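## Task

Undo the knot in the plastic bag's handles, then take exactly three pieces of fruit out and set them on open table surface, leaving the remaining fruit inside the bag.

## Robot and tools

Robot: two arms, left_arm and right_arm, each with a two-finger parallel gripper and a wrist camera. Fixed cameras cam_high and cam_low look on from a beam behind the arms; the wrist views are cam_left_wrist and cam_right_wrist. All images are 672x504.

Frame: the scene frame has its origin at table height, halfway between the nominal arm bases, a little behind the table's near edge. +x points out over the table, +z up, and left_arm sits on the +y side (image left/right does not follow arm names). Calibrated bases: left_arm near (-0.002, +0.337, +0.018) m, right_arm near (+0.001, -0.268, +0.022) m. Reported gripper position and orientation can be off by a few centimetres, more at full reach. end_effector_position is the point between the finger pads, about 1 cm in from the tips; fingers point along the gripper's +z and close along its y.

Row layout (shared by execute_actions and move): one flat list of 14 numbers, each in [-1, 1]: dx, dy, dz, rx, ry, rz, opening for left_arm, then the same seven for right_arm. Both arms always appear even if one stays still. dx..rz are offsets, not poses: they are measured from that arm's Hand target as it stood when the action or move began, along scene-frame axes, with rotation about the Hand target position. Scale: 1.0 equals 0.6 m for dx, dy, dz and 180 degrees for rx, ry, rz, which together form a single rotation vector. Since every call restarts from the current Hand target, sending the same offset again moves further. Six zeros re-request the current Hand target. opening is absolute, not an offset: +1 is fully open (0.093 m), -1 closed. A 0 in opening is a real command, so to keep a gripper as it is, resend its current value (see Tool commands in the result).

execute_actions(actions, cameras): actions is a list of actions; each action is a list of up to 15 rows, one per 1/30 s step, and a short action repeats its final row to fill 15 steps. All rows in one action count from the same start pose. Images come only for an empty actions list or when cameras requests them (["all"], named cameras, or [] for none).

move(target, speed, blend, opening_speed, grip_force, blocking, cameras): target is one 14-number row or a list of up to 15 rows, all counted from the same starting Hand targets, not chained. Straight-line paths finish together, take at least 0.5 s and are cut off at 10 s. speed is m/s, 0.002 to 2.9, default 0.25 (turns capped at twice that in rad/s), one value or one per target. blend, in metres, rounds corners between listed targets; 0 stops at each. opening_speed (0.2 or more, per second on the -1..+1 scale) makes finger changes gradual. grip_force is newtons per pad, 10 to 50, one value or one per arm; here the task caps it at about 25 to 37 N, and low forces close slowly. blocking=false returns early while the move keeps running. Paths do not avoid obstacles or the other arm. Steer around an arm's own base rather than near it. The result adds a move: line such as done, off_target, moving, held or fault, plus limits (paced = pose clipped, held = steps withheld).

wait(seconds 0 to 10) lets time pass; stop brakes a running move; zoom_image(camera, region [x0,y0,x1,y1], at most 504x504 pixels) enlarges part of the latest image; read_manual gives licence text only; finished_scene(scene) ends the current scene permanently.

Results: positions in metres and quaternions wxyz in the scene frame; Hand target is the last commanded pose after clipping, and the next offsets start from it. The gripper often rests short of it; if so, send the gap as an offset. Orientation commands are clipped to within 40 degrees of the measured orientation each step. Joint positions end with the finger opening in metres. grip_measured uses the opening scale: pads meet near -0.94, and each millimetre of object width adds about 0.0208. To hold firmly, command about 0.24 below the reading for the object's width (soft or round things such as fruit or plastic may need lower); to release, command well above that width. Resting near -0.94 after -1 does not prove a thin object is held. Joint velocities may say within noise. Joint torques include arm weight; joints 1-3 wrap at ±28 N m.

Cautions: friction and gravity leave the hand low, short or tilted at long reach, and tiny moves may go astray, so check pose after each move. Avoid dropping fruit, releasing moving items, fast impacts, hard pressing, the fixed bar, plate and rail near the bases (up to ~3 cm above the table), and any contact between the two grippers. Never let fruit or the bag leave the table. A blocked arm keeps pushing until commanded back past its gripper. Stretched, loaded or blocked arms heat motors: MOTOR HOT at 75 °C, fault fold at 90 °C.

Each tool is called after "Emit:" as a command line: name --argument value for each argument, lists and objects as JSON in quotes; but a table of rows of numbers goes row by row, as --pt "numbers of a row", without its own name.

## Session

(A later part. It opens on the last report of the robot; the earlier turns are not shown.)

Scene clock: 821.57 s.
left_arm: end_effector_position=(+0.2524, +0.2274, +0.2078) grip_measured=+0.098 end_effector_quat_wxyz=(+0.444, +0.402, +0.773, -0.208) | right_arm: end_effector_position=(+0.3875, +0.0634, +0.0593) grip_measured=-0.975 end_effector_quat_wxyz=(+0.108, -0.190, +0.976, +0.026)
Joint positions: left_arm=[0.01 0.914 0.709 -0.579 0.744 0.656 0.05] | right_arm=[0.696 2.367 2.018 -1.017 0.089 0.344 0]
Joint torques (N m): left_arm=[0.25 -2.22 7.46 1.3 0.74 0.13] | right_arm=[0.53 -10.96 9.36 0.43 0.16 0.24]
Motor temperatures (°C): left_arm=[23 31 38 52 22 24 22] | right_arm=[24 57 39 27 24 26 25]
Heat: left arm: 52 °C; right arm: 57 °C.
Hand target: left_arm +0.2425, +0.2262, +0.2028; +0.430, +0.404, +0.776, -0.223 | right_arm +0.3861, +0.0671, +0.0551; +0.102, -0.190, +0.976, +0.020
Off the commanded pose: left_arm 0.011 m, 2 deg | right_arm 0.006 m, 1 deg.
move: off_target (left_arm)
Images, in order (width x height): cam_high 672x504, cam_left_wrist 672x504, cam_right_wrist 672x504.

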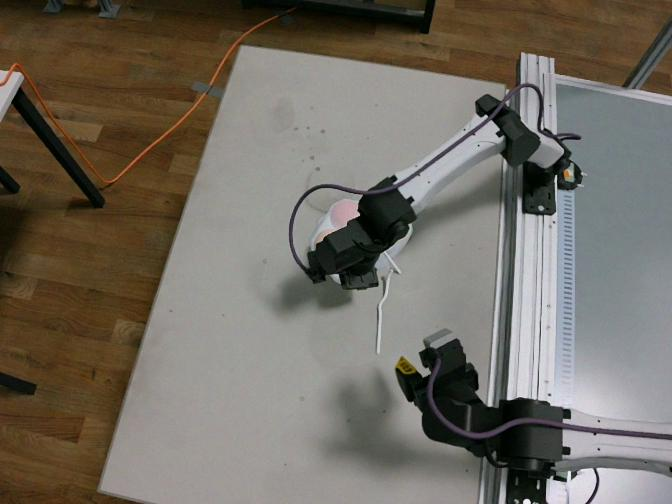

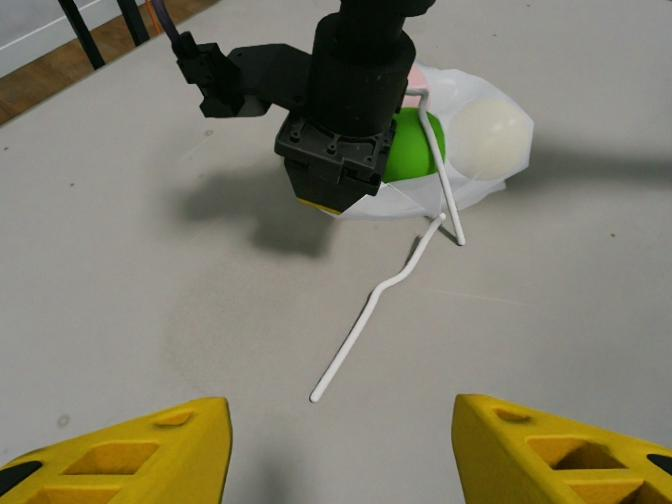

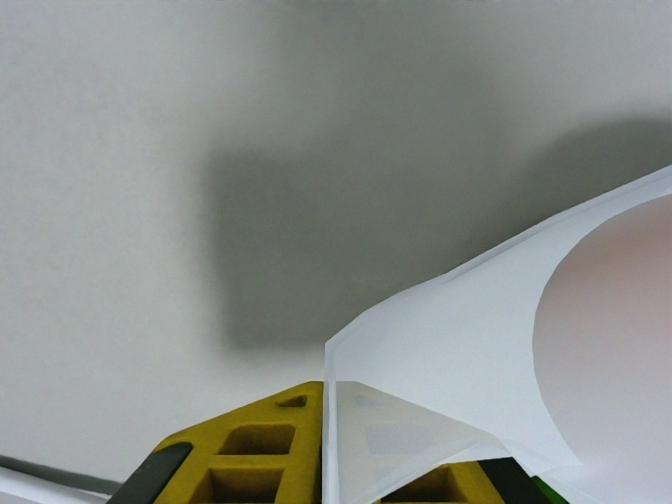

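Emit:
move --pt "0 0 0 0 0 0 0.1 0 0.0 -0.035 0 0 0 -1" --pt "0 0 0 0 0 0 0.1 0 0.0 -0.035 0 0 0 -0.5" --pt "0 0 0 0 0 0 0.1 0 0.0 0.2 0 0 0 -0.5" --speed 0.12 --blend '[0,0,0]' --cameras '["cam_left_wrist", "cam_right_wrist", "cam_high"]'

Scene clock: 831.57 s.
left_arm: end_effector_position=(+0.2522, +0.2273, +0.2077) grip_measured=+0.098 end_effector_quat_wxyz=(+0.444, +0.403, +0.773, -0.208) | right_arm: end_effector_position=(+0.3906, +0.0629, +0.1818) grip_measured=-0.503 end_effector_quat_wxyz=(+0.127, -0.187, +0.973, +0.037)
Joint positions: left_arm=[0.01 0.914 0.709 -0.58 0.744 0.657 0.05] | right_arm=[0.696 2.472 2.697 -1.549 0.089 0.346 0.021]
Joint torques (N m): left_arm=[0.25 -2.28 7.51 1.25 0.73 0.18] | right_arm=[0.99 -11.02 8.13 0.53 0.16 0.2]
Motor temperatures (°C): left_arm=[23 29 38 49 22 24 22] | right_arm=[24 58 39 27 24 26 25]
Heat: left arm: 49 °C; right arm: 58 °C.
Hand target: left_arm +0.2425, +0.2262, +0.2028; +0.430, +0.404, +0.776, -0.223 | right_arm +0.3860, +0.0670, +0.1749; +0.102, -0.190, +0.976, +0.020
Off the commanded pose: left_arm 0.011 m, 2 deg | right_arm 0.009 m, 3 deg.
joint sent to its limit (right arm) — joint 4 (wrist pitch), lower limit. The joint targets still meet the commanded pose.
move: off_target (left_arm, right_arm); target 2's new opening was sent with right_arm's hand 0.015 m and 1 deg from that target
Images, in order (width x height): cam_high 672x504, cam_left_wrist 672x504, cam_right_wrist 672x504.

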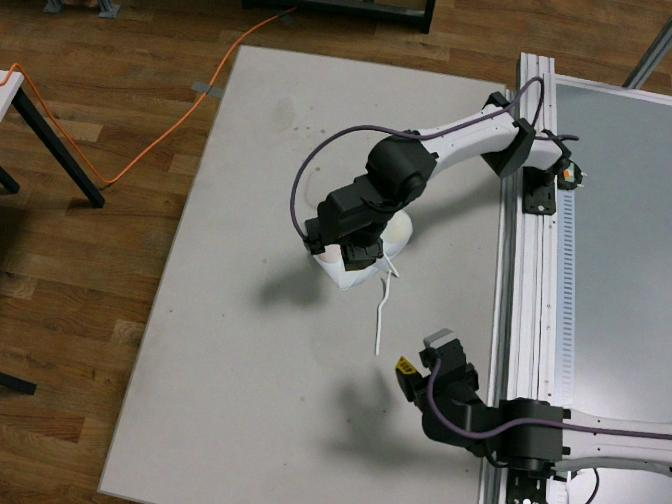

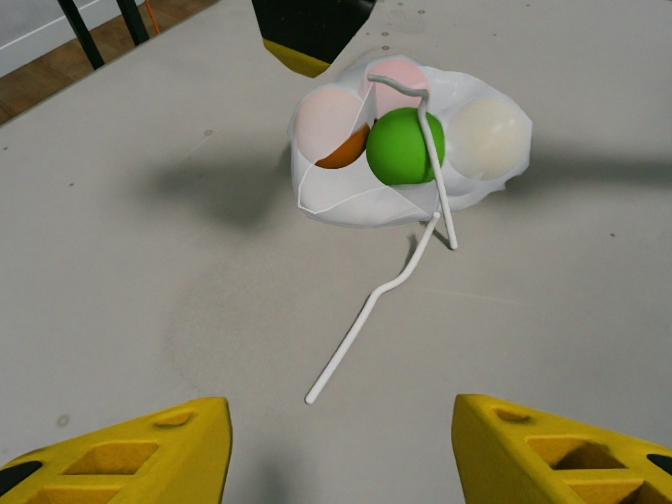

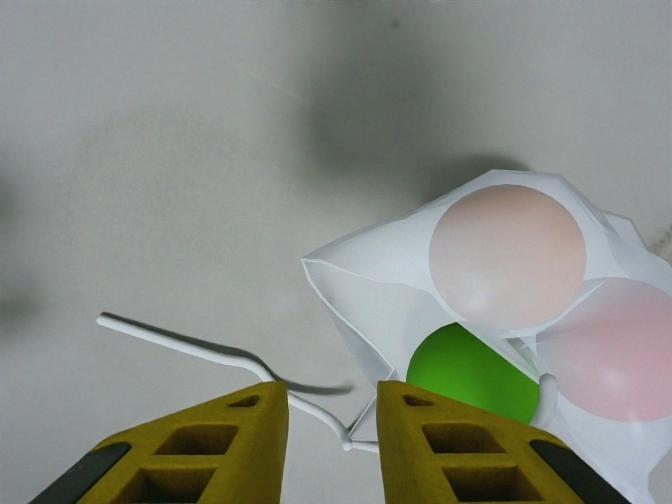

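Emit:
zoom_image --camera "cam_left_wrist" --region '[270, 30, 560, 250]'

Emit:
zoom_image --camera "cam_right_wrist" --region '[280, 150, 672, 504]'

Scaled by 1.738 from the camera's 672x504 image, which has a finer 960x720 frame.

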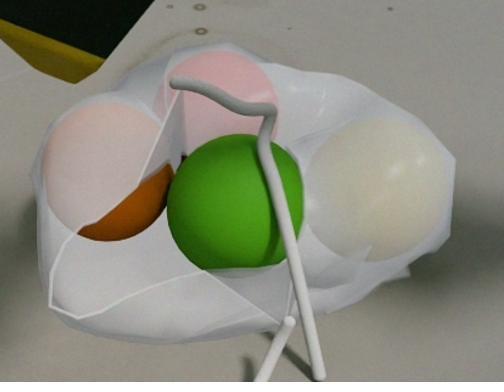

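Scaled by 1.286 from the camera's 672x504 image, which has a finer 960x720 frame.

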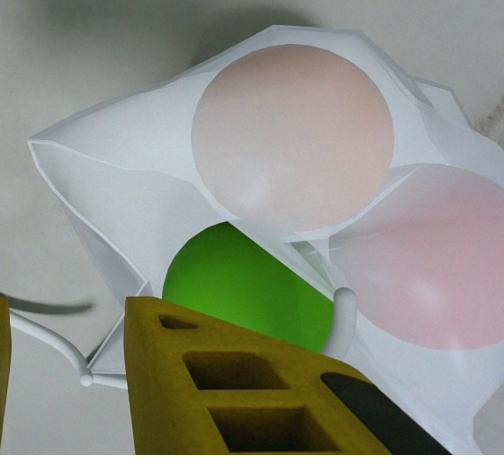

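Emit:
move --target '[0,0,0,0,0,0,0.1, -0.0467,-0.1933,-0.0167,0.0043,-0.0165,-0.0779,0.95]' --speed 0.2 --cameras '["cam_left_wrist", "cam_right_wrist"]'

Emit:
zoom_image --camera "cam_right_wrist" --region '[140, 80, 560, 460]'

Scene clock: 842.87 s.
left_arm: end_effector_position=(+0.2522, +0.2273, +0.2077) grip_measured=+0.098 end_effector_quat_wxyz=(+0.444, +0.403, +0.773, -0.208) | right_arm: end_effector_position=(+0.3561, -0.0489, +0.1544) grip_measured=+0.947 end_effector_quat_wxyz=(+0.110, -0.075, +0.991, +0.000)
Joint positions: left_arm=[0.01 0.914 0.709 -0.58 0.744 0.657 0.05] | right_arm=[0.57 1.96 1.76 -1.185 0.133 0.447 0.091]
Joint torques (N m): left_arm=[0.31 -2.33 7.58 1.25 0.74 0.17] | right_arm=[-0.23 -12.78 5.3 0.78 0.19 0.2]
Motor temperatures (°C): left_arm=[23 29 38 47 22 24 22] | right_arm=[24 60 39 27 24 26 25]
Heat: left arm: 47 °C; right arm: 60 °C.
Hand target: left_arm +0.2425, +0.2262, +0.2028; +0.430, +0.404, +0.776, -0.223 | right_arm +0.3580, -0.0489, +0.1650; +0.130, -0.069, +0.989, +0.009
Off the commanded pose: left_arm 0.011 m, 2 deg | right_arm 0.011 m, 3 deg.
move: off_target (left_arm, right_arm)
Images, in order (width x height): cam_left_wrist 672x504, cam_right_wrist 672x504.

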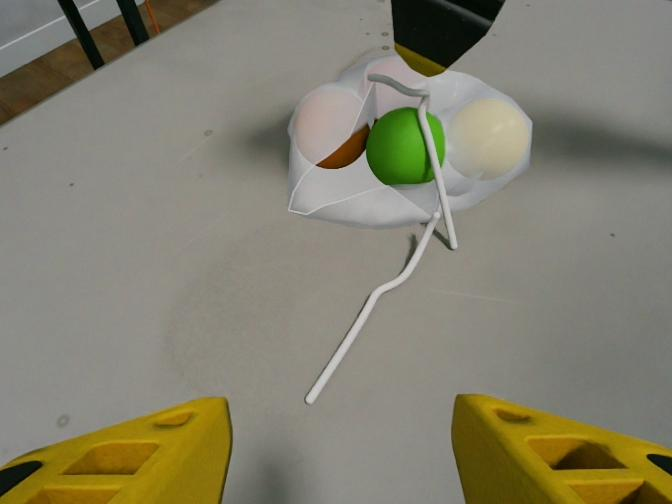

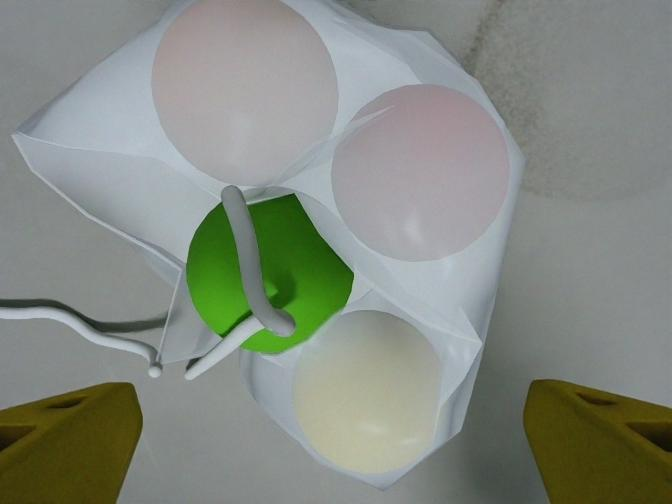

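Scaled by 1.200 from the camera's 672x504 image, which has a finer 960x720 frame.

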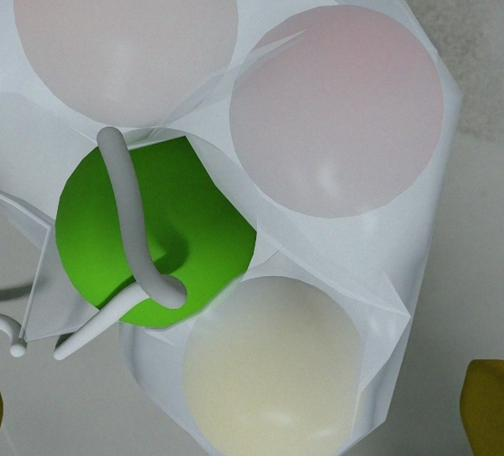

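Emit:
move --pt "0 0 0 0 0 0 0.1 0.035 0.0467 -0.0583 0 0 0 -0.3" --pt "0 0 0 0 0 0 0.1 0.035 0.0467 -0.1117 0 0 0 -0.3" --speed '[0.2, 0.1]' --cameras '["cam_left_wrist", "cam_right_wrist"]'

Scene clock: 865.17 s.
left_arm: end_effector_position=(+0.2522, +0.2273, +0.2077) grip_measured=+0.098 end_effector_quat_wxyz=(+0.444, +0.403, +0.773, -0.208) | right_arm: end_effector_position=(+0.3785, -0.0243, +0.1086) grip_measured=-0.297 end_effector_quat_wxyz=(+0.131, -0.069, +0.989, +0.013)
Joint positions: left_arm=[0.01 0.914 0.709 -0.58 0.744 0.657 0.05] | right_arm=[0.585 2.053 1.701 -0.986 0.137 0.471 0.031]
Joint torques (N m): left_arm=[0.28 -2.28 7.56 1.26 0.72 0.18] | right_arm=[0.38 -9.35 5.61 0.91 0.23 0.21]
Motor temperatures (°C): left_arm=[23 28 39 45 22 24 22] | right_arm=[24 65 38 27 24 26 24]
Heat: left arm: 45 °C; right arm: 65 °C.
Hand target: left_arm +0.2425, +0.2262, +0.2028; +0.430, +0.404, +0.776, -0.223 | right_arm +0.3790, -0.0208, +0.0979; +0.130, -0.069, +0.989, +0.009
Off the commanded pose: left_arm 0.011 m, 2 deg | right_arm 0.011 m, 1 deg.
move: off_target (left_arm, right_arm)
Images, in order (width x height): cam_left_wrist 672x504, cam_right_wrist 672x504.

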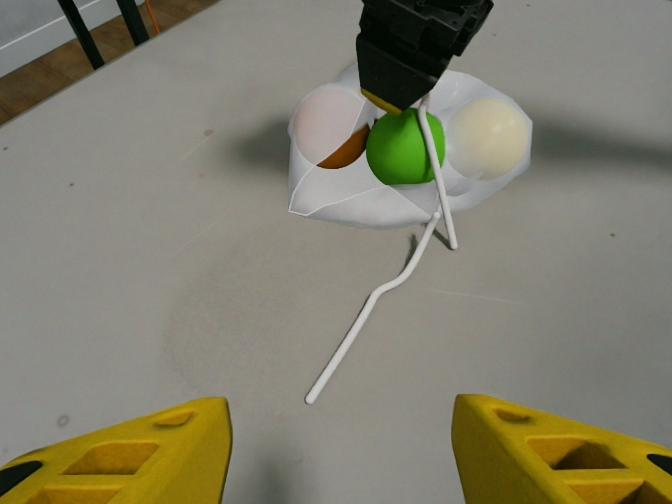

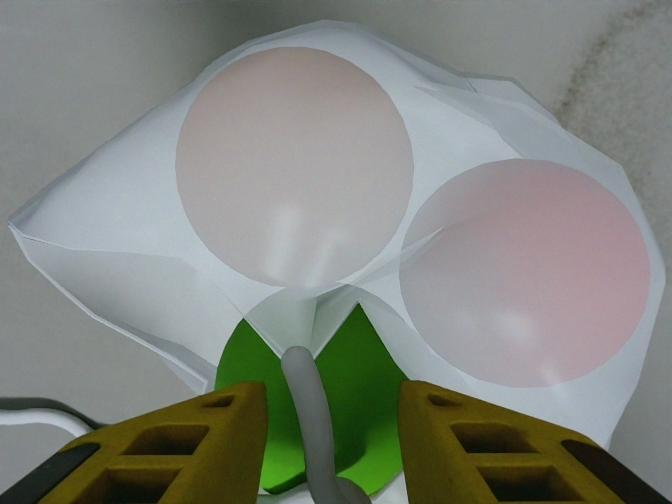

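Emit:
move --pt "0 0 0 0 0 0 0.1 0 0.003 -0.028 0 0 0 -0.3" --pt "0 0 0 0 0 0 0.1 0 0.003 -0.028 0 0 0 -1" --speed 0.08 --opening_speed 1.0 --cameras '["cam_right_wrist"]'

Scene clock: 870.00 s.
left_arm: end_effector_position=(+0.2522, +0.2273, +0.2077) grip_measured=+0.098 end_effector_quat_wxyz=(+0.444, +0.403, +0.773, -0.208) | right_arm: end_effector_position=(+0.3819, -0.0222, +0.0940) grip_measured=-0.900 end_effector_quat_wxyz=(+0.137, -0.067, +0.988, +0.015)
Joint positions: left_arm=[0.01 0.914 0.709 -0.58 0.744 0.657 0.05] | right_arm=[0.585 2.065 1.658 -0.918 0.14 0.472 0.002]
Joint torques (N m): left_arm=[0.28 -2.29 7.5 1.24 0.74 0.17] | right_arm=[0.85 -9.1 5.45 0.85 0.24 0.22]
Motor temperatures (°C): left_arm=[23 28 39 45 22 24 22] | right_arm=[24 63 38 27 24 26 24]
Heat: left arm: 45 °C; right arm: 63 °C.
Hand target: left_arm +0.2425, +0.2262, +0.2028; +0.430, +0.404, +0.776, -0.223 | right_arm +0.3790, -0.0191, +0.0811; +0.130, -0.069, +0.989, +0.009
Off the commanded pose: left_arm 0.011 m, 2 deg | right_arm 0.014 m, 1 deg.
move: off_target (left_arm, right_arm); target 2's new opening was sent with right_arm's hand 0.013 m and 1 deg from that target
Images, in order (width x height): cam_right_wrist 672x504.

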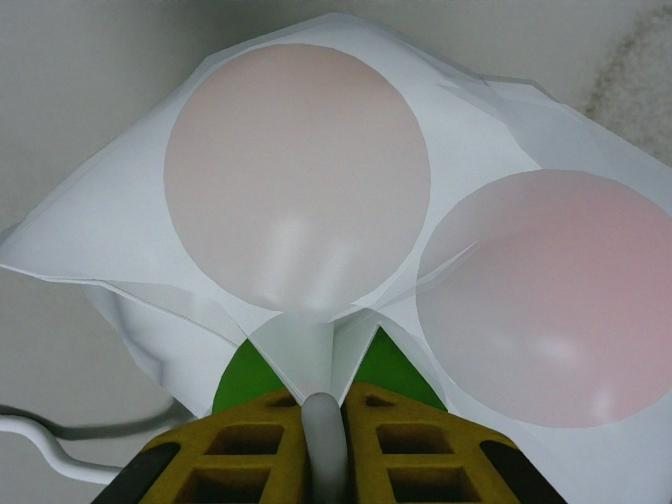

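Emit:
move --pt "0 0 0 0 0 0 0.1 0 0 0.06 0 0 0 -1" --pt "0 0 0 0 0 0 0.1 0.19 -0.03 0.06 0 -0.03 0 -1" --speed 0.12 --blend '[0.02,0]' --cameras '["cam_left_wrist", "cam_right_wrist"]'

Emit:
zoom_image --camera "cam_left_wrist" --region '[230, 0, 580, 260]'

Scene clock: 874.87 s.
left_arm: end_effector_position=(+0.2522, +0.2273, +0.2077) grip_measured=+0.098 end_effector_quat_wxyz=(+0.444, +0.403, +0.773, -0.208) | right_arm: end_effector_position=(+0.4923, -0.0359, +0.1234) grip_measured=-0.900 end_effector_quat_wxyz=(+0.186, -0.064, +0.980, +0.015)
Joint positions: left_arm=[0.01 0.914 0.709 -0.58 0.744 0.657 0.05] | right_arm=[0.447 2.365 2.237 -1.088 0.146 0.329 0.002]
Joint torques (N m): left_arm=[0.25 -2.24 7.53 1.27 0.72 0.16] | right_arm=[-0.35 -10.95 9.55 0.67 0.17 0.04]
Motor temperatures (°C): left_arm=[23 27 39 45 22 24 22] | right_arm=[24 63 38 27 24 26 25]
Heat: left arm: 45 °C; right arm: 63 °C.
Hand target: left_arm +0.2425, +0.2262, +0.2028; +0.430, +0.404, +0.776, -0.223 | right_arm +0.4930, -0.0372, +0.1171; +0.177, -0.069, +0.982, +0.005
Off the commanded pose: left_arm 0.011 m, 2 deg | right_arm 0.006 m, 2 deg.
move: off_target (left_arm); blend cut to 0.0179 m at target 1
Images, in order (width x height): cam_left_wrist 672x504, cam_right_wrist 672x504.

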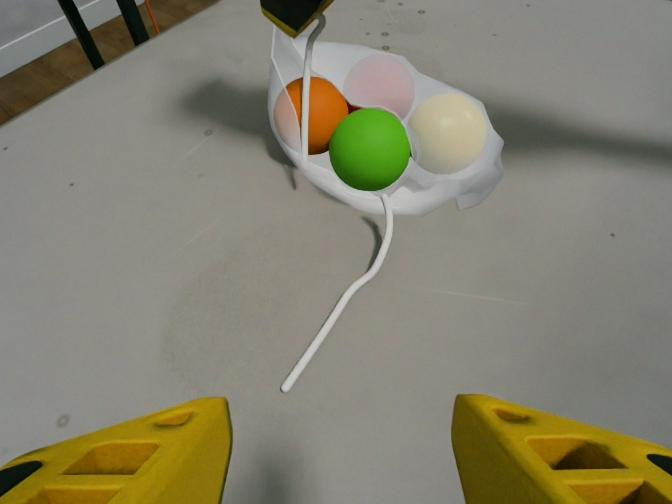

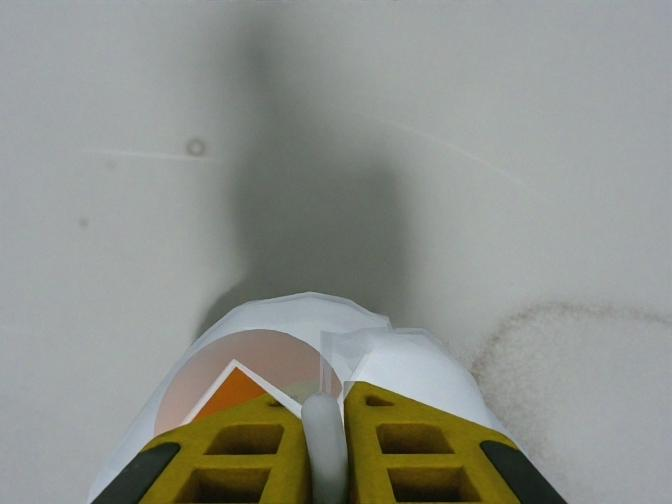

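Scaled by 1.440 from the camera's 672x504 image, which has a finer 960x720 frame.

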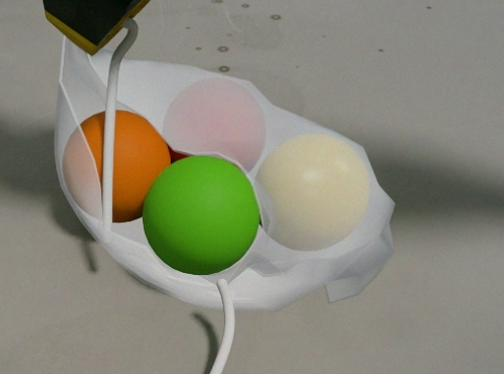

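Emit:
move --pt "0 0 0 0 0 0 0.1 0.1 -0.015 -0.03 0 -0.03 0 -1" --pt "0 0 0 0 0 0 0.1 0.1 -0.015 -0.12 0 -0.03 0 -1" --pt "0 0 0 0 0 0 0.1 0.1 -0.015 -0.12 0 -0.03 0 -0.5" --pt "0 0 0 0 0 0 0.1 0.1 -0.015 0.05 0 -0.03 0 -0.5" --speed 0.15 --blend '[0.02,0,0,0]' --cameras '["cam_left_wrist", "cam_right_wrist"]'

Emit:
zoom_image --camera "cam_left_wrist" --region '[230, 0, 580, 260]'

Scene clock: 899.03 s.
left_arm: end_effector_position=(+0.2522, +0.2273, +0.2077) grip_measured=+0.098 end_effector_quat_wxyz=(+0.444, +0.403, +0.773, -0.208) | right_arm: end_effector_position=(+0.5554, -0.0464, +0.1552) grip_measured=-0.503 end_effector_quat_wxyz=(+0.254, -0.064, +0.965, +0.018)
Joint positions: left_arm=[0.01 0.914 0.709 -0.58 0.744 0.657 0.05] | right_arm=[0.387 2.646 2.837 -1.264 0.162 0.252 0.021]
Joint torques (N m): left_arm=[0.35 -2.19 7.51 1.25 0.76 0.2] | right_arm=[0.06 -12.33 8.99 0.85 0.22 0.04]
Motor temperatures (°C): left_arm=[23 27 39 44 22 24 22] | right_arm=[24 63 40 27 24 26 25]
Heat: left arm: 44 °C; right arm: 63 °C.
Hand target: left_arm +0.2425, +0.2262, +0.2028; +0.430, +0.404, +0.776, -0.223 | right_arm +0.5530, -0.0461, +0.1471; +0.223, -0.069, +0.972, +0.002
Off the commanded pose: left_arm 0.011 m, 2 deg | right_arm 0.008 m, 4 deg.
elbow stopped short (right arm): the move would have taken joint 3 (elbow) straighter than the controller allows.
move: off_target (left_arm, right_arm); target 3's new opening was sent with right_arm's hand 0.016 m and 1 deg from that target
Images, in order (width x height): cam_left_wrist 672x504, cam_right_wrist 672x504.

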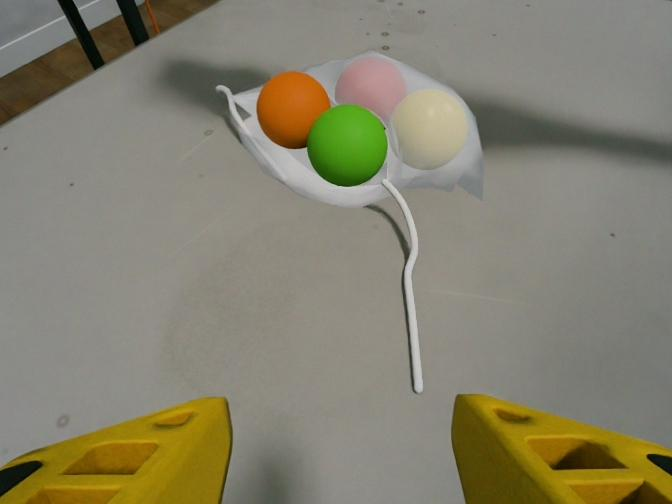

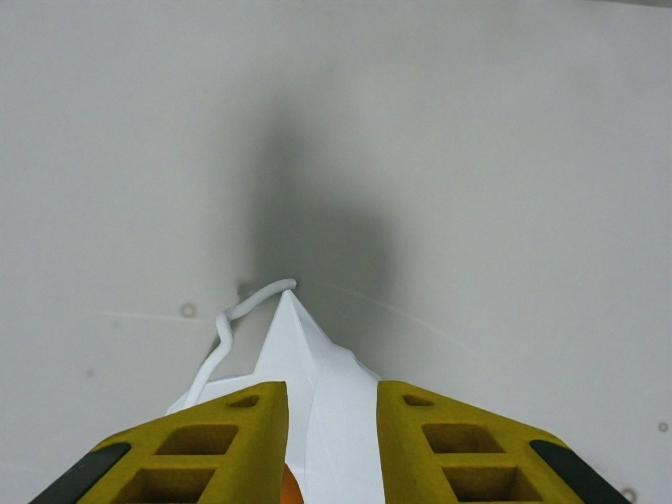

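Scaled by 1.440 from the camera's 672x504 image, which has a finer 960x720 frame.

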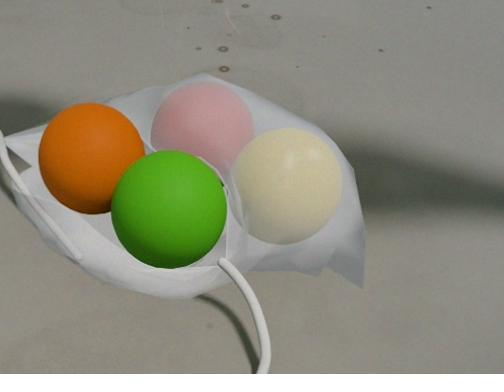

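Emit:
move --target '[0,0,0,0,0,0,0.1, -0.1967,0.0268,0.0383,-0.0017,0.0332,0.1118,0.95]' --speed 0.2 --cameras '["cam_right_wrist"]'

Emit:
zoom_image --camera "cam_right_wrist" --region '[140, 80, 600, 460]'

Scene clock: 916.83 s.
left_arm: end_effector_position=(+0.2522, +0.2273, +0.2077) grip_measured=+0.098 end_effector_quat_wxyz=(+0.444, +0.403, +0.773, -0.208) | right_arm: end_effector_position=(+0.4358, -0.0363, +0.1488) grip_measured=+0.947 end_effector_quat_wxyz=(+0.140, -0.231, +0.963, +0.028)
Joint positions: left_arm=[0.01 0.914 0.709 -0.58 0.744 0.657 0.05] | right_arm=[0.466 2.197 2.08 -1.172 0.042 0.03 0.091]
Joint torques (N m): left_arm=[0.29 -2.28 7.49 1.26 0.74 0.17] | right_arm=[0.54 -16.25 5.41 0.96 -0.12 0.03]
Motor temperatures (°C): left_arm=[23 27 39 43 22 24 22] | right_arm=[24 65 40 27 24 26 25]
Heat: left arm: 43 °C; right arm: 65 °C.
Hand target: left_arm +0.2425, +0.2262, +0.2028; +0.430, +0.404, +0.776, -0.223 | right_arm +0.4350, -0.0300, +0.1701; +0.168, -0.239, +0.956, +0.042
Off the commanded pose: left_arm 0.011 m, 2 deg | right_arm 0.022 m, 4 deg.
move: off_target (left_arm, right_arm)
Images, in order (width x height): cam_right_wrist 672x504.

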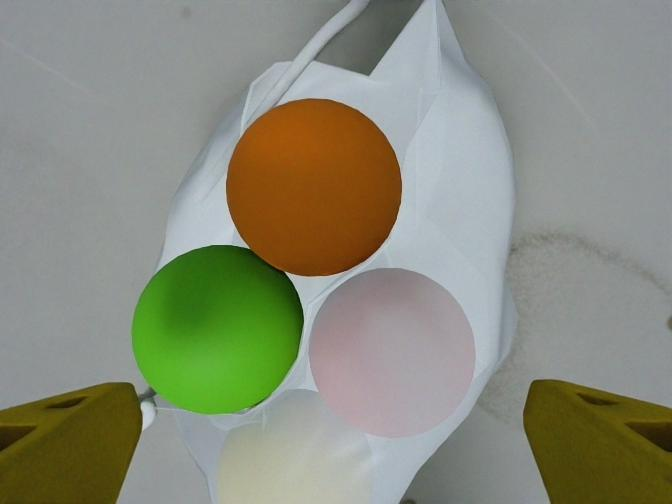

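Scaled by 1.096 from the camera's 672x504 image, which has a finer 960x720 frame.

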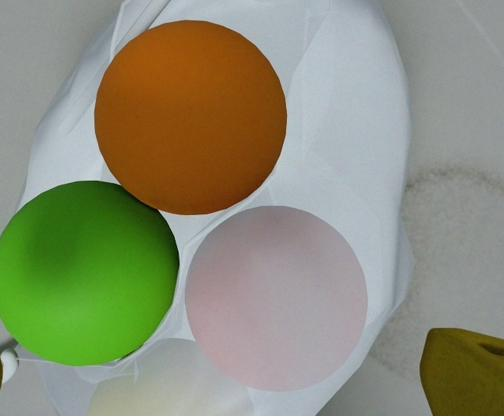

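Emit:
move --target '[0,0,0,0,0,0,0.1, 0.0717,0.0467,-0.0667,0,0,0,0.95]' --speed 0.15 --cameras '["cam_right_wrist", "cam_left_wrist"]'

Scene clock: 940.53 s.
left_arm: end_effector_position=(+0.2522, +0.2273, +0.2077) grip_measured=+0.098 end_effector_quat_wxyz=(+0.444, +0.403, +0.773, -0.208) | right_arm: end_effector_position=(+0.4778, -0.0124, +0.1303) grip_measured=+0.947 end_effector_quat_wxyz=(+0.166, -0.229, +0.958, +0.036)
Joint positions: left_arm=[0.01 0.914 0.709 -0.58 0.744 0.657 0.05] | right_arm=[0.466 2.382 2.304 -1.154 0.042 0.03 0.091]
Joint torques (N m): left_arm=[0.24 -2.21 7.47 1.27 0.73 0.18] | right_arm=[0.88 -11.92 9.42 0.88 -0.05 0.08]
Motor temperatures (°C): left_arm=[23 26 39 42 22 24 22] | right_arm=[24 72 39 28 24 26 24]
Heat: left arm: 42 °C; right arm: 72 °C.
Hand target: left_arm +0.2425, +0.2262, +0.2028; +0.430, +0.404, +0.776, -0.223 | right_arm +0.4781, -0.0020, +0.1300; +0.168, -0.239, +0.956, +0.042
Off the commanded pose: left_arm 0.011 m, 2 deg | right_arm 0.010 m, 1 deg.
move: off_target (left_arm)
Images, in order (width x height): cam_left_wrist 672x504, cam_right_wrist 672x504.

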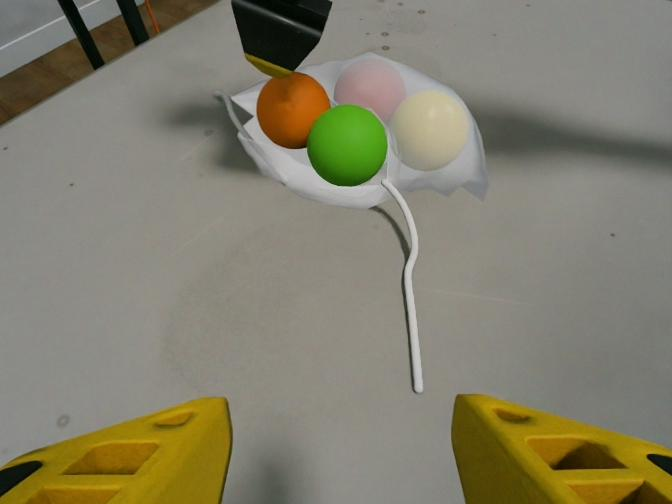

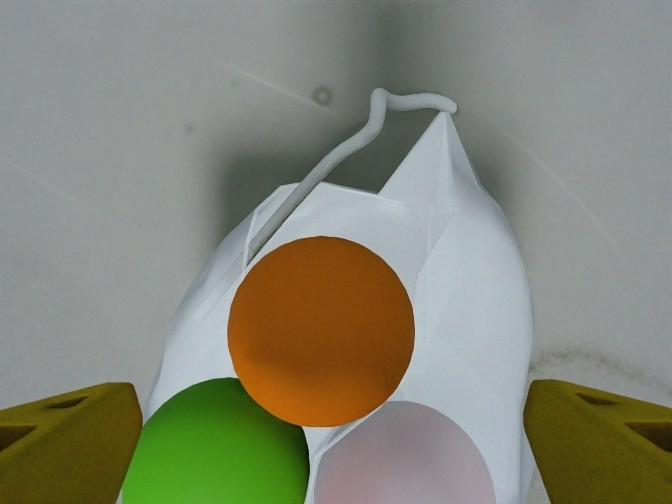

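Emit:
move --target '[0,0,0,0,0,0,0.1, -0.0067,0.0133,-0.1433,0,0,0,0.95]' --speed 0.12 --cameras '["cam_right_wrist", "cam_left_wrist"]'

Scene clock: 952.90 s.
left_arm: end_effector_position=(+0.2522, +0.2273, +0.2077) grip_measured=+0.098 end_effector_quat_wxyz=(+0.444, +0.403, +0.773, -0.208) | right_arm: end_effector_position=(+0.4769, -0.0018, +0.0574) grip_measured=+0.947 end_effector_quat_wxyz=(+0.172, -0.235, +0.956, +0.039)
Joint positions: left_arm=[0.01 0.914 0.709 -0.58 0.744 0.657 0.05] | right_arm=[0.481 2.382 2.008 -0.846 0.042 0.03 0.091]
Joint torques (N m): left_arm=[0.31 -2.18 7.5 1.23 0.74 0.2] | right_arm=[0.81 -11.73 5.68 1.17 0.01 0.22]
Motor temperatures (°C): left_arm=[23 26 39 41 22 24 22] | right_arm=[24 70 40 28 24 26 24]
Heat: left arm: 41 °C; right arm: 70 °C.
Hand target: left_arm +0.2425, +0.2262, +0.2028; +0.430, +0.404, +0.776, -0.223 | right_arm +0.4740, +0.0058, +0.0439; +0.168, -0.238, +0.956, +0.042
Off the commanded pose: left_arm 0.011 m, 2 deg | right_arm 0.016 m, 1 deg.
move: off_target (left_arm, right_arm)
Images, in order (width x height): cam_left_wrist 672x504, cam_right_wrist 672x504.

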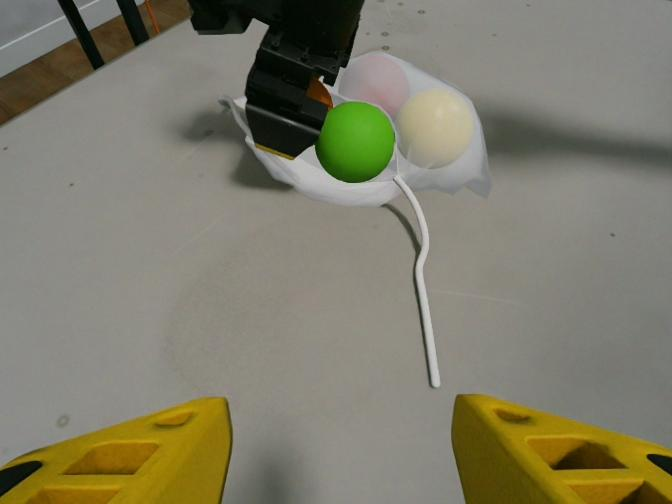

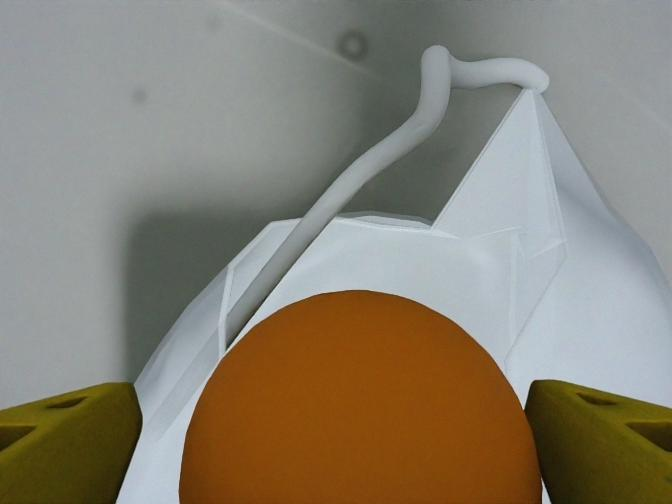

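Emit:
zoom_image --camera "cam_right_wrist" --region '[400, 180, 672, 504]'

Scaled by 1.556 from the camera's 672x504 image, which has a finer 960x720 frame.

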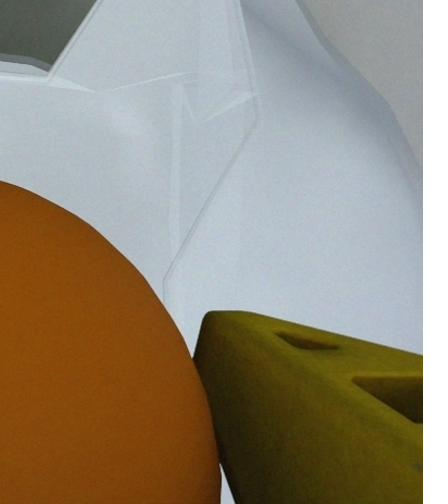

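Emit:
move --target '[0,0,0,0,0,0,0.1, -0.005,0,-0.03,0,0,0,0.95]' --speed 0.1 --cameras '["cam_right_wrist"]'

Scene clock: 963.03 s.
left_arm: end_effector_position=(+0.2522, +0.2273, +0.2077) grip_measured=+0.098 end_effector_quat_wxyz=(+0.444, +0.403, +0.773, -0.208) | right_arm: end_effector_position=(+0.4762, -0.0018, +0.0423) grip_measured=+0.947 end_effector_quat_wxyz=(+0.176, -0.234, +0.955, +0.040)
Joint positions: left_arm=[0.01 0.914 0.709 -0.58 0.744 0.657 0.05] | right_arm=[0.481 2.382 1.945 -0.773 0.042 0.032 0.091]
Joint torques (N m): left_arm=[0.31 -2.15 7.54 1.26 0.74 0.17] | right_arm=[1.03 -11.28 5.46 1.11 0.02 0.21]
Motor temperatures (°C): left_arm=[23 26 39 41 22 24 22] | right_arm=[24 69 39 28 24 26 24]
Heat: left arm: 41 °C; right arm: 69 °C.
Hand target: left_arm +0.2425, +0.2262, +0.2028; +0.430, +0.404, +0.776, -0.223 | right_arm +0.4710, +0.0059, +0.0260; +0.168, -0.238, +0.956, +0.042
Off the commanded pose: left_arm 0.011 m, 2 deg | right_arm 0.019 m, 1 deg.
move: off_target (left_arm, right_arm)
Images, in order (width x height): cam_right_wrist 672x504.

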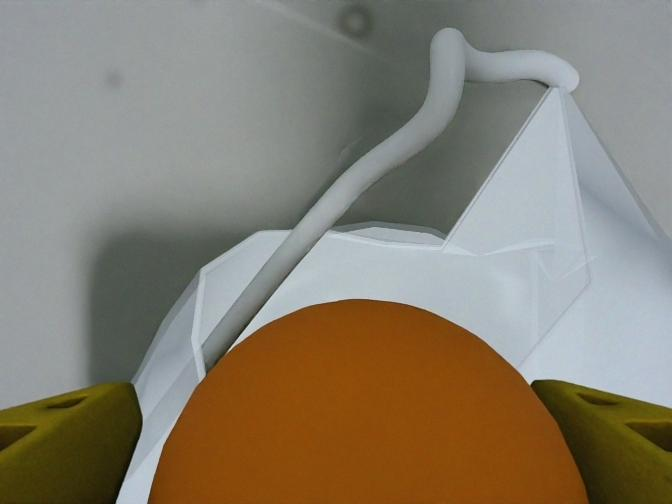

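Emit:
move --target '[0,0,0,0,0,0,0.1, 0,0,0,0,0,0,0.4]' --speed 0.1 --opening_speed 0.5 --cameras '["cam_right_wrist"]'

Scene clock: 967.50 s.
left_arm: end_effector_position=(+0.2522, +0.2273, +0.2077) grip_measured=+0.098 end_effector_quat_wxyz=(+0.444, +0.403, +0.773, -0.208) | right_arm: end_effector_position=(+0.4766, -0.0016, +0.0425) grip_measured=+0.408 end_effector_quat_wxyz=(+0.177, -0.234, +0.955, +0.040)
Joint positions: left_arm=[0.01 0.914 0.709 -0.58 0.744 0.657 0.05] | right_arm=[0.481 2.382 1.945 -0.771 0.042 0.032 0.065]
Joint torques (N m): left_arm=[0.27 -2.25 7.51 1.25 0.74 0.19] | right_arm=[1.09 -11.36 5.55 1.11 -0.04 0.21]
Motor temperatures (°C): left_arm=[23 26 39 41 22 24 22] | right_arm=[24 69 39 28 24 26 24]
Heat: left arm: 41 °C; right arm: 69 °C.
Hand target: left_arm +0.2425, +0.2262, +0.2028; +0.430, +0.404, +0.776, -0.223 | right_arm +0.4711, +0.0059, +0.0260; +0.168, -0.238, +0.956, +0.042
Off the commanded pose: left_arm 0.011 m, 2 deg | right_arm 0.019 m, 1 deg.
move: off_target (left_arm, right_arm)
Images, in order (width x height): cam_right_wrist 672x504.

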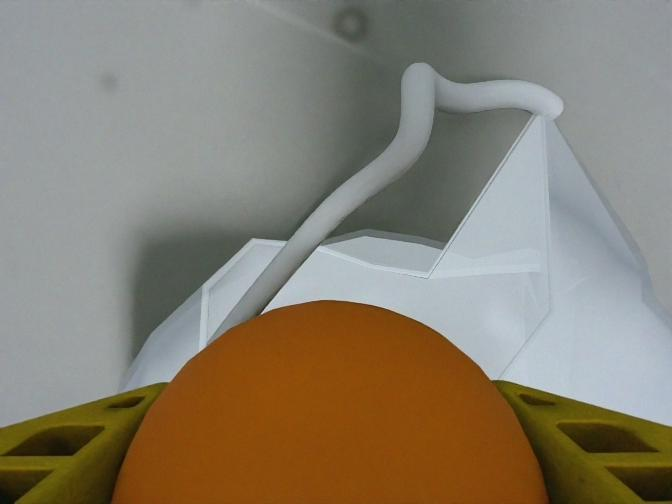

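Emit:
move --target '[0,0,0,0,0,0,0.1, 0,0,0,0,0,0,0.15]' --speed 0.1 --opening_speed 0.4 --cameras '["cam_right_wrist", "cam_left_wrist"]'

Scene clock: 970.67 s.
left_arm: end_effector_position=(+0.2522, +0.2273, +0.2077) grip_measured=+0.098 end_effector_quat_wxyz=(+0.444, +0.403, +0.773, -0.208) | right_arm: end_effector_position=(+0.4766, -0.0016, +0.0425) grip_measured=+0.354 end_effector_quat_wxyz=(+0.177, -0.234, +0.955, +0.040)
Joint positions: left_arm=[0.01 0.914 0.709 -0.58 0.744 0.657 0.05] | right_arm=[0.481 2.382 1.945 -0.771 0.042 0.032 0.062]
Joint torques (N m): left_arm=[0.28 -2.24 7.49 1.26 0.74 0.17] | right_arm=[0.92 -11.51 5.48 1.09 0 0.22]
Motor temperatures (°C): left_arm=[23 26 39 41 22 24 22] | right_arm=[24 68 39 28 24 26 24]
Heat: left arm: 41 °C; right arm: 68 °C.
Hand target: left_arm +0.2425, +0.2262, +0.2028; +0.430, +0.404, +0.776, -0.223 | right_arm +0.4711, +0.0059, +0.0260; +0.168, -0.238, +0.956, +0.042
Off the commanded pose: left_arm 0.011 m, 2 deg | right_arm 0.019 m, 1 deg.
move: off_target (left_arm, right_arm)
Images, in order (width x height): cam_left_wrist 672x504, cam_right_wrist 672x504.

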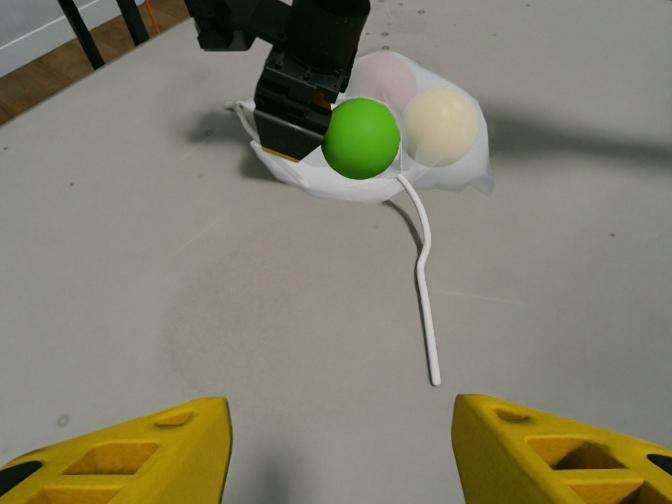

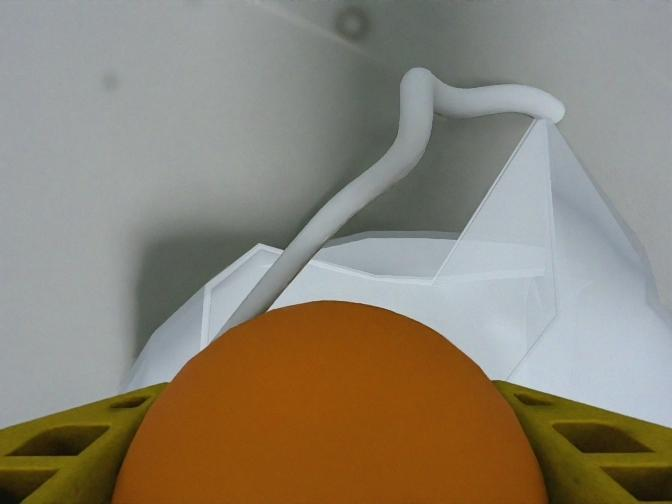

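Emit:
move --target '[0,0,0,0,0,0,0.1, 0,0,0.17,0,0,0,0.15]' --speed 0.12 --cameras '["cam_right_wrist", "cam_left_wrist"]'

Scene clock: 976.97 s.
left_arm: end_effector_position=(+0.2522, +0.2273, +0.2077) grip_measured=+0.098 end_effector_quat_wxyz=(+0.444, +0.403, +0.773, -0.208) | right_arm: end_effector_position=(+0.4740, -0.0020, +0.1208) grip_measured=+0.354 end_effector_quat_wxyz=(+0.166, -0.236, +0.957, +0.038)
Joint positions: left_arm=[0.01 0.914 0.709 -0.58 0.744 0.657 0.05] | right_arm=[0.486 2.382 2.264 -1.113 0.042 0.035 0.062]
Joint torques (N m): left_arm=[0.32 -2.22 7.5 1.24 0.73 0.17] | right_arm=[1.17 -13.12 9.52 0.64 0.02 0.23]
Motor temperatures (°C): left_arm=[23 26 39 41 22 24 22] | right_arm=[24 68 39 28 24 26 25]
Heat: left arm: 41 °C; right arm: 68 °C.
Hand target: left_arm +0.2425, +0.2262, +0.2028; +0.430, +0.404, +0.776, -0.223 | right_arm +0.4710, +0.0059, +0.1279; +0.168, -0.238, +0.956, +0.042
Off the commanded pose: left_arm 0.011 m, 2 deg | right_arm 0.011 m, 1 deg.
move: off_target (left_arm, right_arm)
Images, in order (width x height): cam_left_wrist 672x504, cam_right_wrist 672x504.

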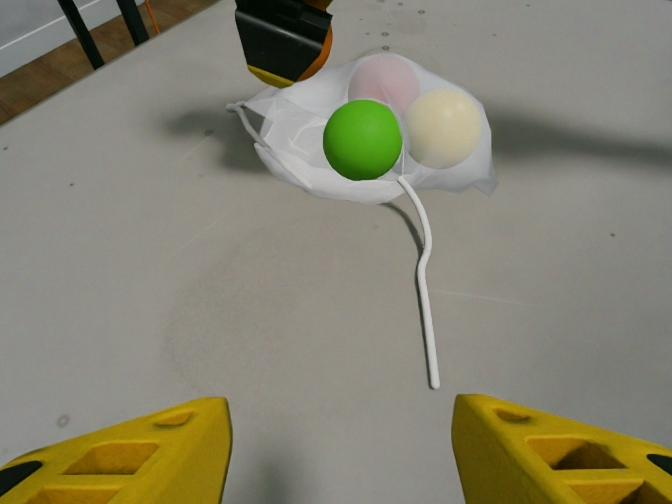

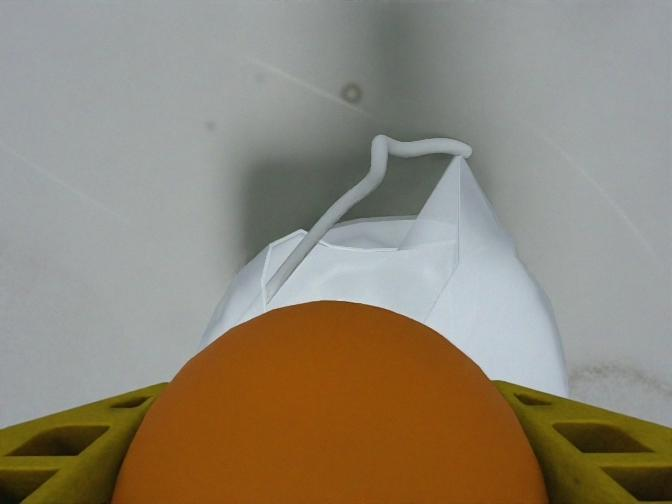

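Emit:
move --pt "0 0 0 0 0 0 0.1 -0.035 -0.11 0.1033 0 0 -0.04 0.15" --pt "0 0 0 0 0 0 0.1 -0.2183 -0.51 0.07 0 0 -0.1556 0.15" --speed 0.25 --blend '[0.04,0]' --cameras '["cam_right_wrist", "cam_left_wrist", "cam_high"]'

Scene clock: 984.87 s.
left_arm: end_effector_position=(+0.2522, +0.2273, +0.2077) grip_measured=+0.098 end_effector_quat_wxyz=(+0.444, +0.403, +0.773, -0.208) | right_arm: end_effector_position=(+0.3377, -0.3011, +0.1626) grip_measured=+0.354 end_effector_quat_wxyz=(+0.150, +0.005, +0.989, -0.003)
Joint positions: left_arm=[0.01 0.914 0.709 -0.58 0.744 0.657 0.05] | right_arm=[-0.134 1.533 1.284 -1.01 -0.001 -0.084 0.062]
Joint torques (N m): left_arm=[0.31 -2.19 7.49 1.26 0.74 0.19] | right_arm=[-0.66 -9.02 5.64 1.07 -0.13 0.06]
Motor temperatures (°C): left_arm=[23 26 40 40 22 24 22] | right_arm=[24 69 39 28 24 26 25]
Heat: left arm: 40 °C; right arm: 69 °C.
Hand target: left_arm +0.2425, +0.2262, +0.2028; +0.430, +0.404, +0.776, -0.223 | right_arm +0.3401, -0.3001, +0.1701; +0.173, +0.000, +0.985, +0.000
Off the commanded pose: left_arm 0.011 m, 2 deg | right_arm 0.008 m, 3 deg.
move: off_target (left_arm, right_arm)
Images, in order (width x height): cam_high 672x504, cam_left_wrist 672x504, cam_right_wrist 672x504.

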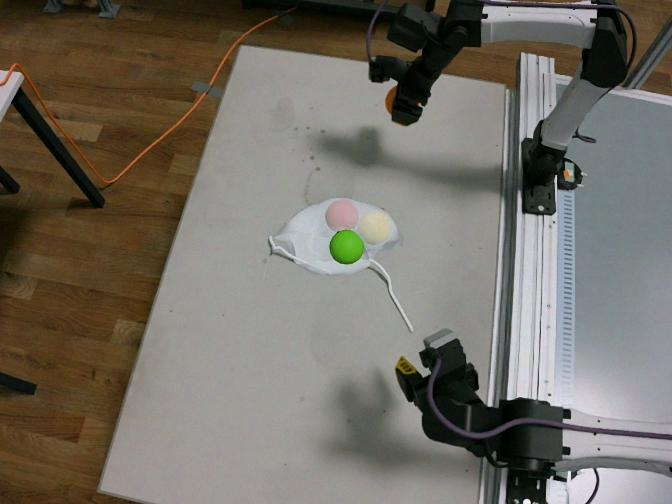

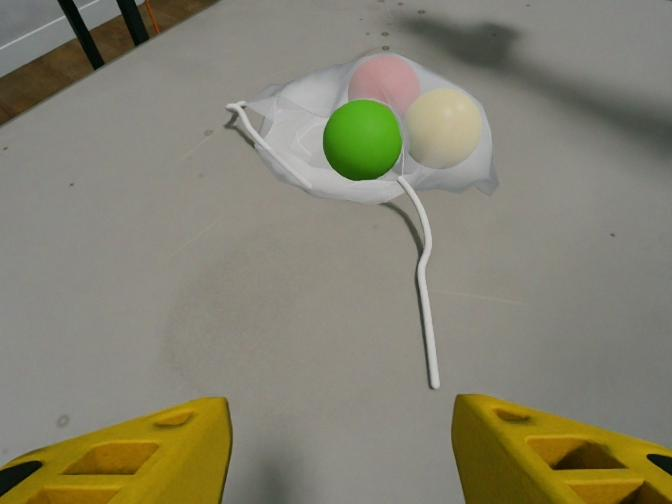

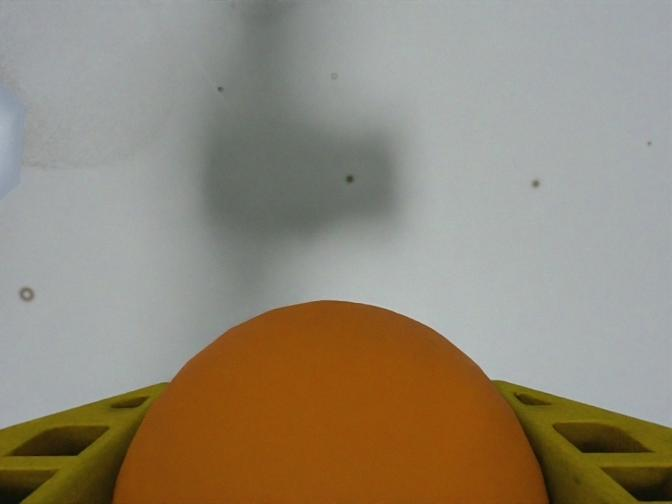

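Emit:
move --target '[0,0,0,0,0,0,0.1, 0,0,-0.19,0,0,0,0.15]' --speed 0.15 --cameras '[]'

Scene clock: 988.50 s.
left_arm: end_effector_position=(+0.2522, +0.2273, +0.2077) grip_measured=+0.098 end_effector_quat_wxyz=(+0.444, +0.403, +0.773, -0.208) | right_arm: end_effector_position=(+0.3375, -0.2984, +0.0602) grip_measured=+0.354 end_effector_quat_wxyz=(+0.168, +0.001, +0.986, -0.004)
Joint positions: left_arm=[0.01 0.914 0.709 -0.58 0.744 0.657 0.05] | right_arm=[-0.134 1.595 0.914 -0.542 -0.004 -0.092 0.062]
Joint torques (N m): left_arm=[0.2 -2.25 7.53 1.25 0.75 0.15] | right_arm=[-1.33 -5.65 5.7 1.16 -0.11 0.01]
Motor temperatures (°C): left_arm=[23 26 40 40 22 24 22] | right_arm=[24 68 39 28 24 26 25]
Heat: left arm: 40 °C; right arm: 68 °C.
Hand target: left_arm +0.2425, +0.2262, +0.2028; +0.430, +0.404, +0.776, -0.223 | right_arm +0.3400, -0.3000, +0.0559; +0.173, +0.000, +0.985, +0.000
Off the commanded pose: left_arm 0.011 m, 2 deg | right_arm 0.005 m, 1 deg.
move: off_target (left_arm)
No camera images: "cameras" was empty.

Emit:
move --target '[0,0,0,0,0,0,0.1, 0,0,-0.02,0,0,0,0.15]' --speed 0.04 --cameras '[]'

Scene clock: 995.07 s.
left_arm: end_effector_position=(+0.2522, +0.2273, +0.2077) grip_measured=+0.098 end_effector_quat_wxyz=(+0.444, +0.403, +0.773, -0.208) | right_arm: end_effector_position=(+0.3387, -0.2995, +0.0497) grip_measured=+0.354 end_effector_quat_wxyz=(+0.171, +0.002, +0.985, -0.004)
Joint positions: left_arm=[0.01 0.914 0.709 -0.58 0.744 0.657 0.05] | right_arm=[-0.138 1.616 0.888 -0.49 -0.005 -0.093 0.062]
Joint torques (N m): left_arm=[0.36 -2.14 7.47 1.25 0.72 0.18] | right_arm=[-0.99 -5.63 5.3 1.13 -0.11 0.08]
Motor temperatures (°C): left_arm=[23 26 40 40 22 24 22] | right_arm=[24 65 39 28 24 26 25]
Heat: left arm: 40 °C; right arm: 65 °C.
Hand target: left_arm +0.2425, +0.2262, +0.2028; +0.430, +0.404, +0.776, -0.223 | right_arm +0.3400, -0.3001, +0.0440; +0.173, +0.000, +0.985, +0.000
Off the commanded pose: left_arm 0.011 m, 2 deg | right_arm 0.006 m, 1 deg.
move: off_target (left_arm)
No camera images: "cameras" was empty.


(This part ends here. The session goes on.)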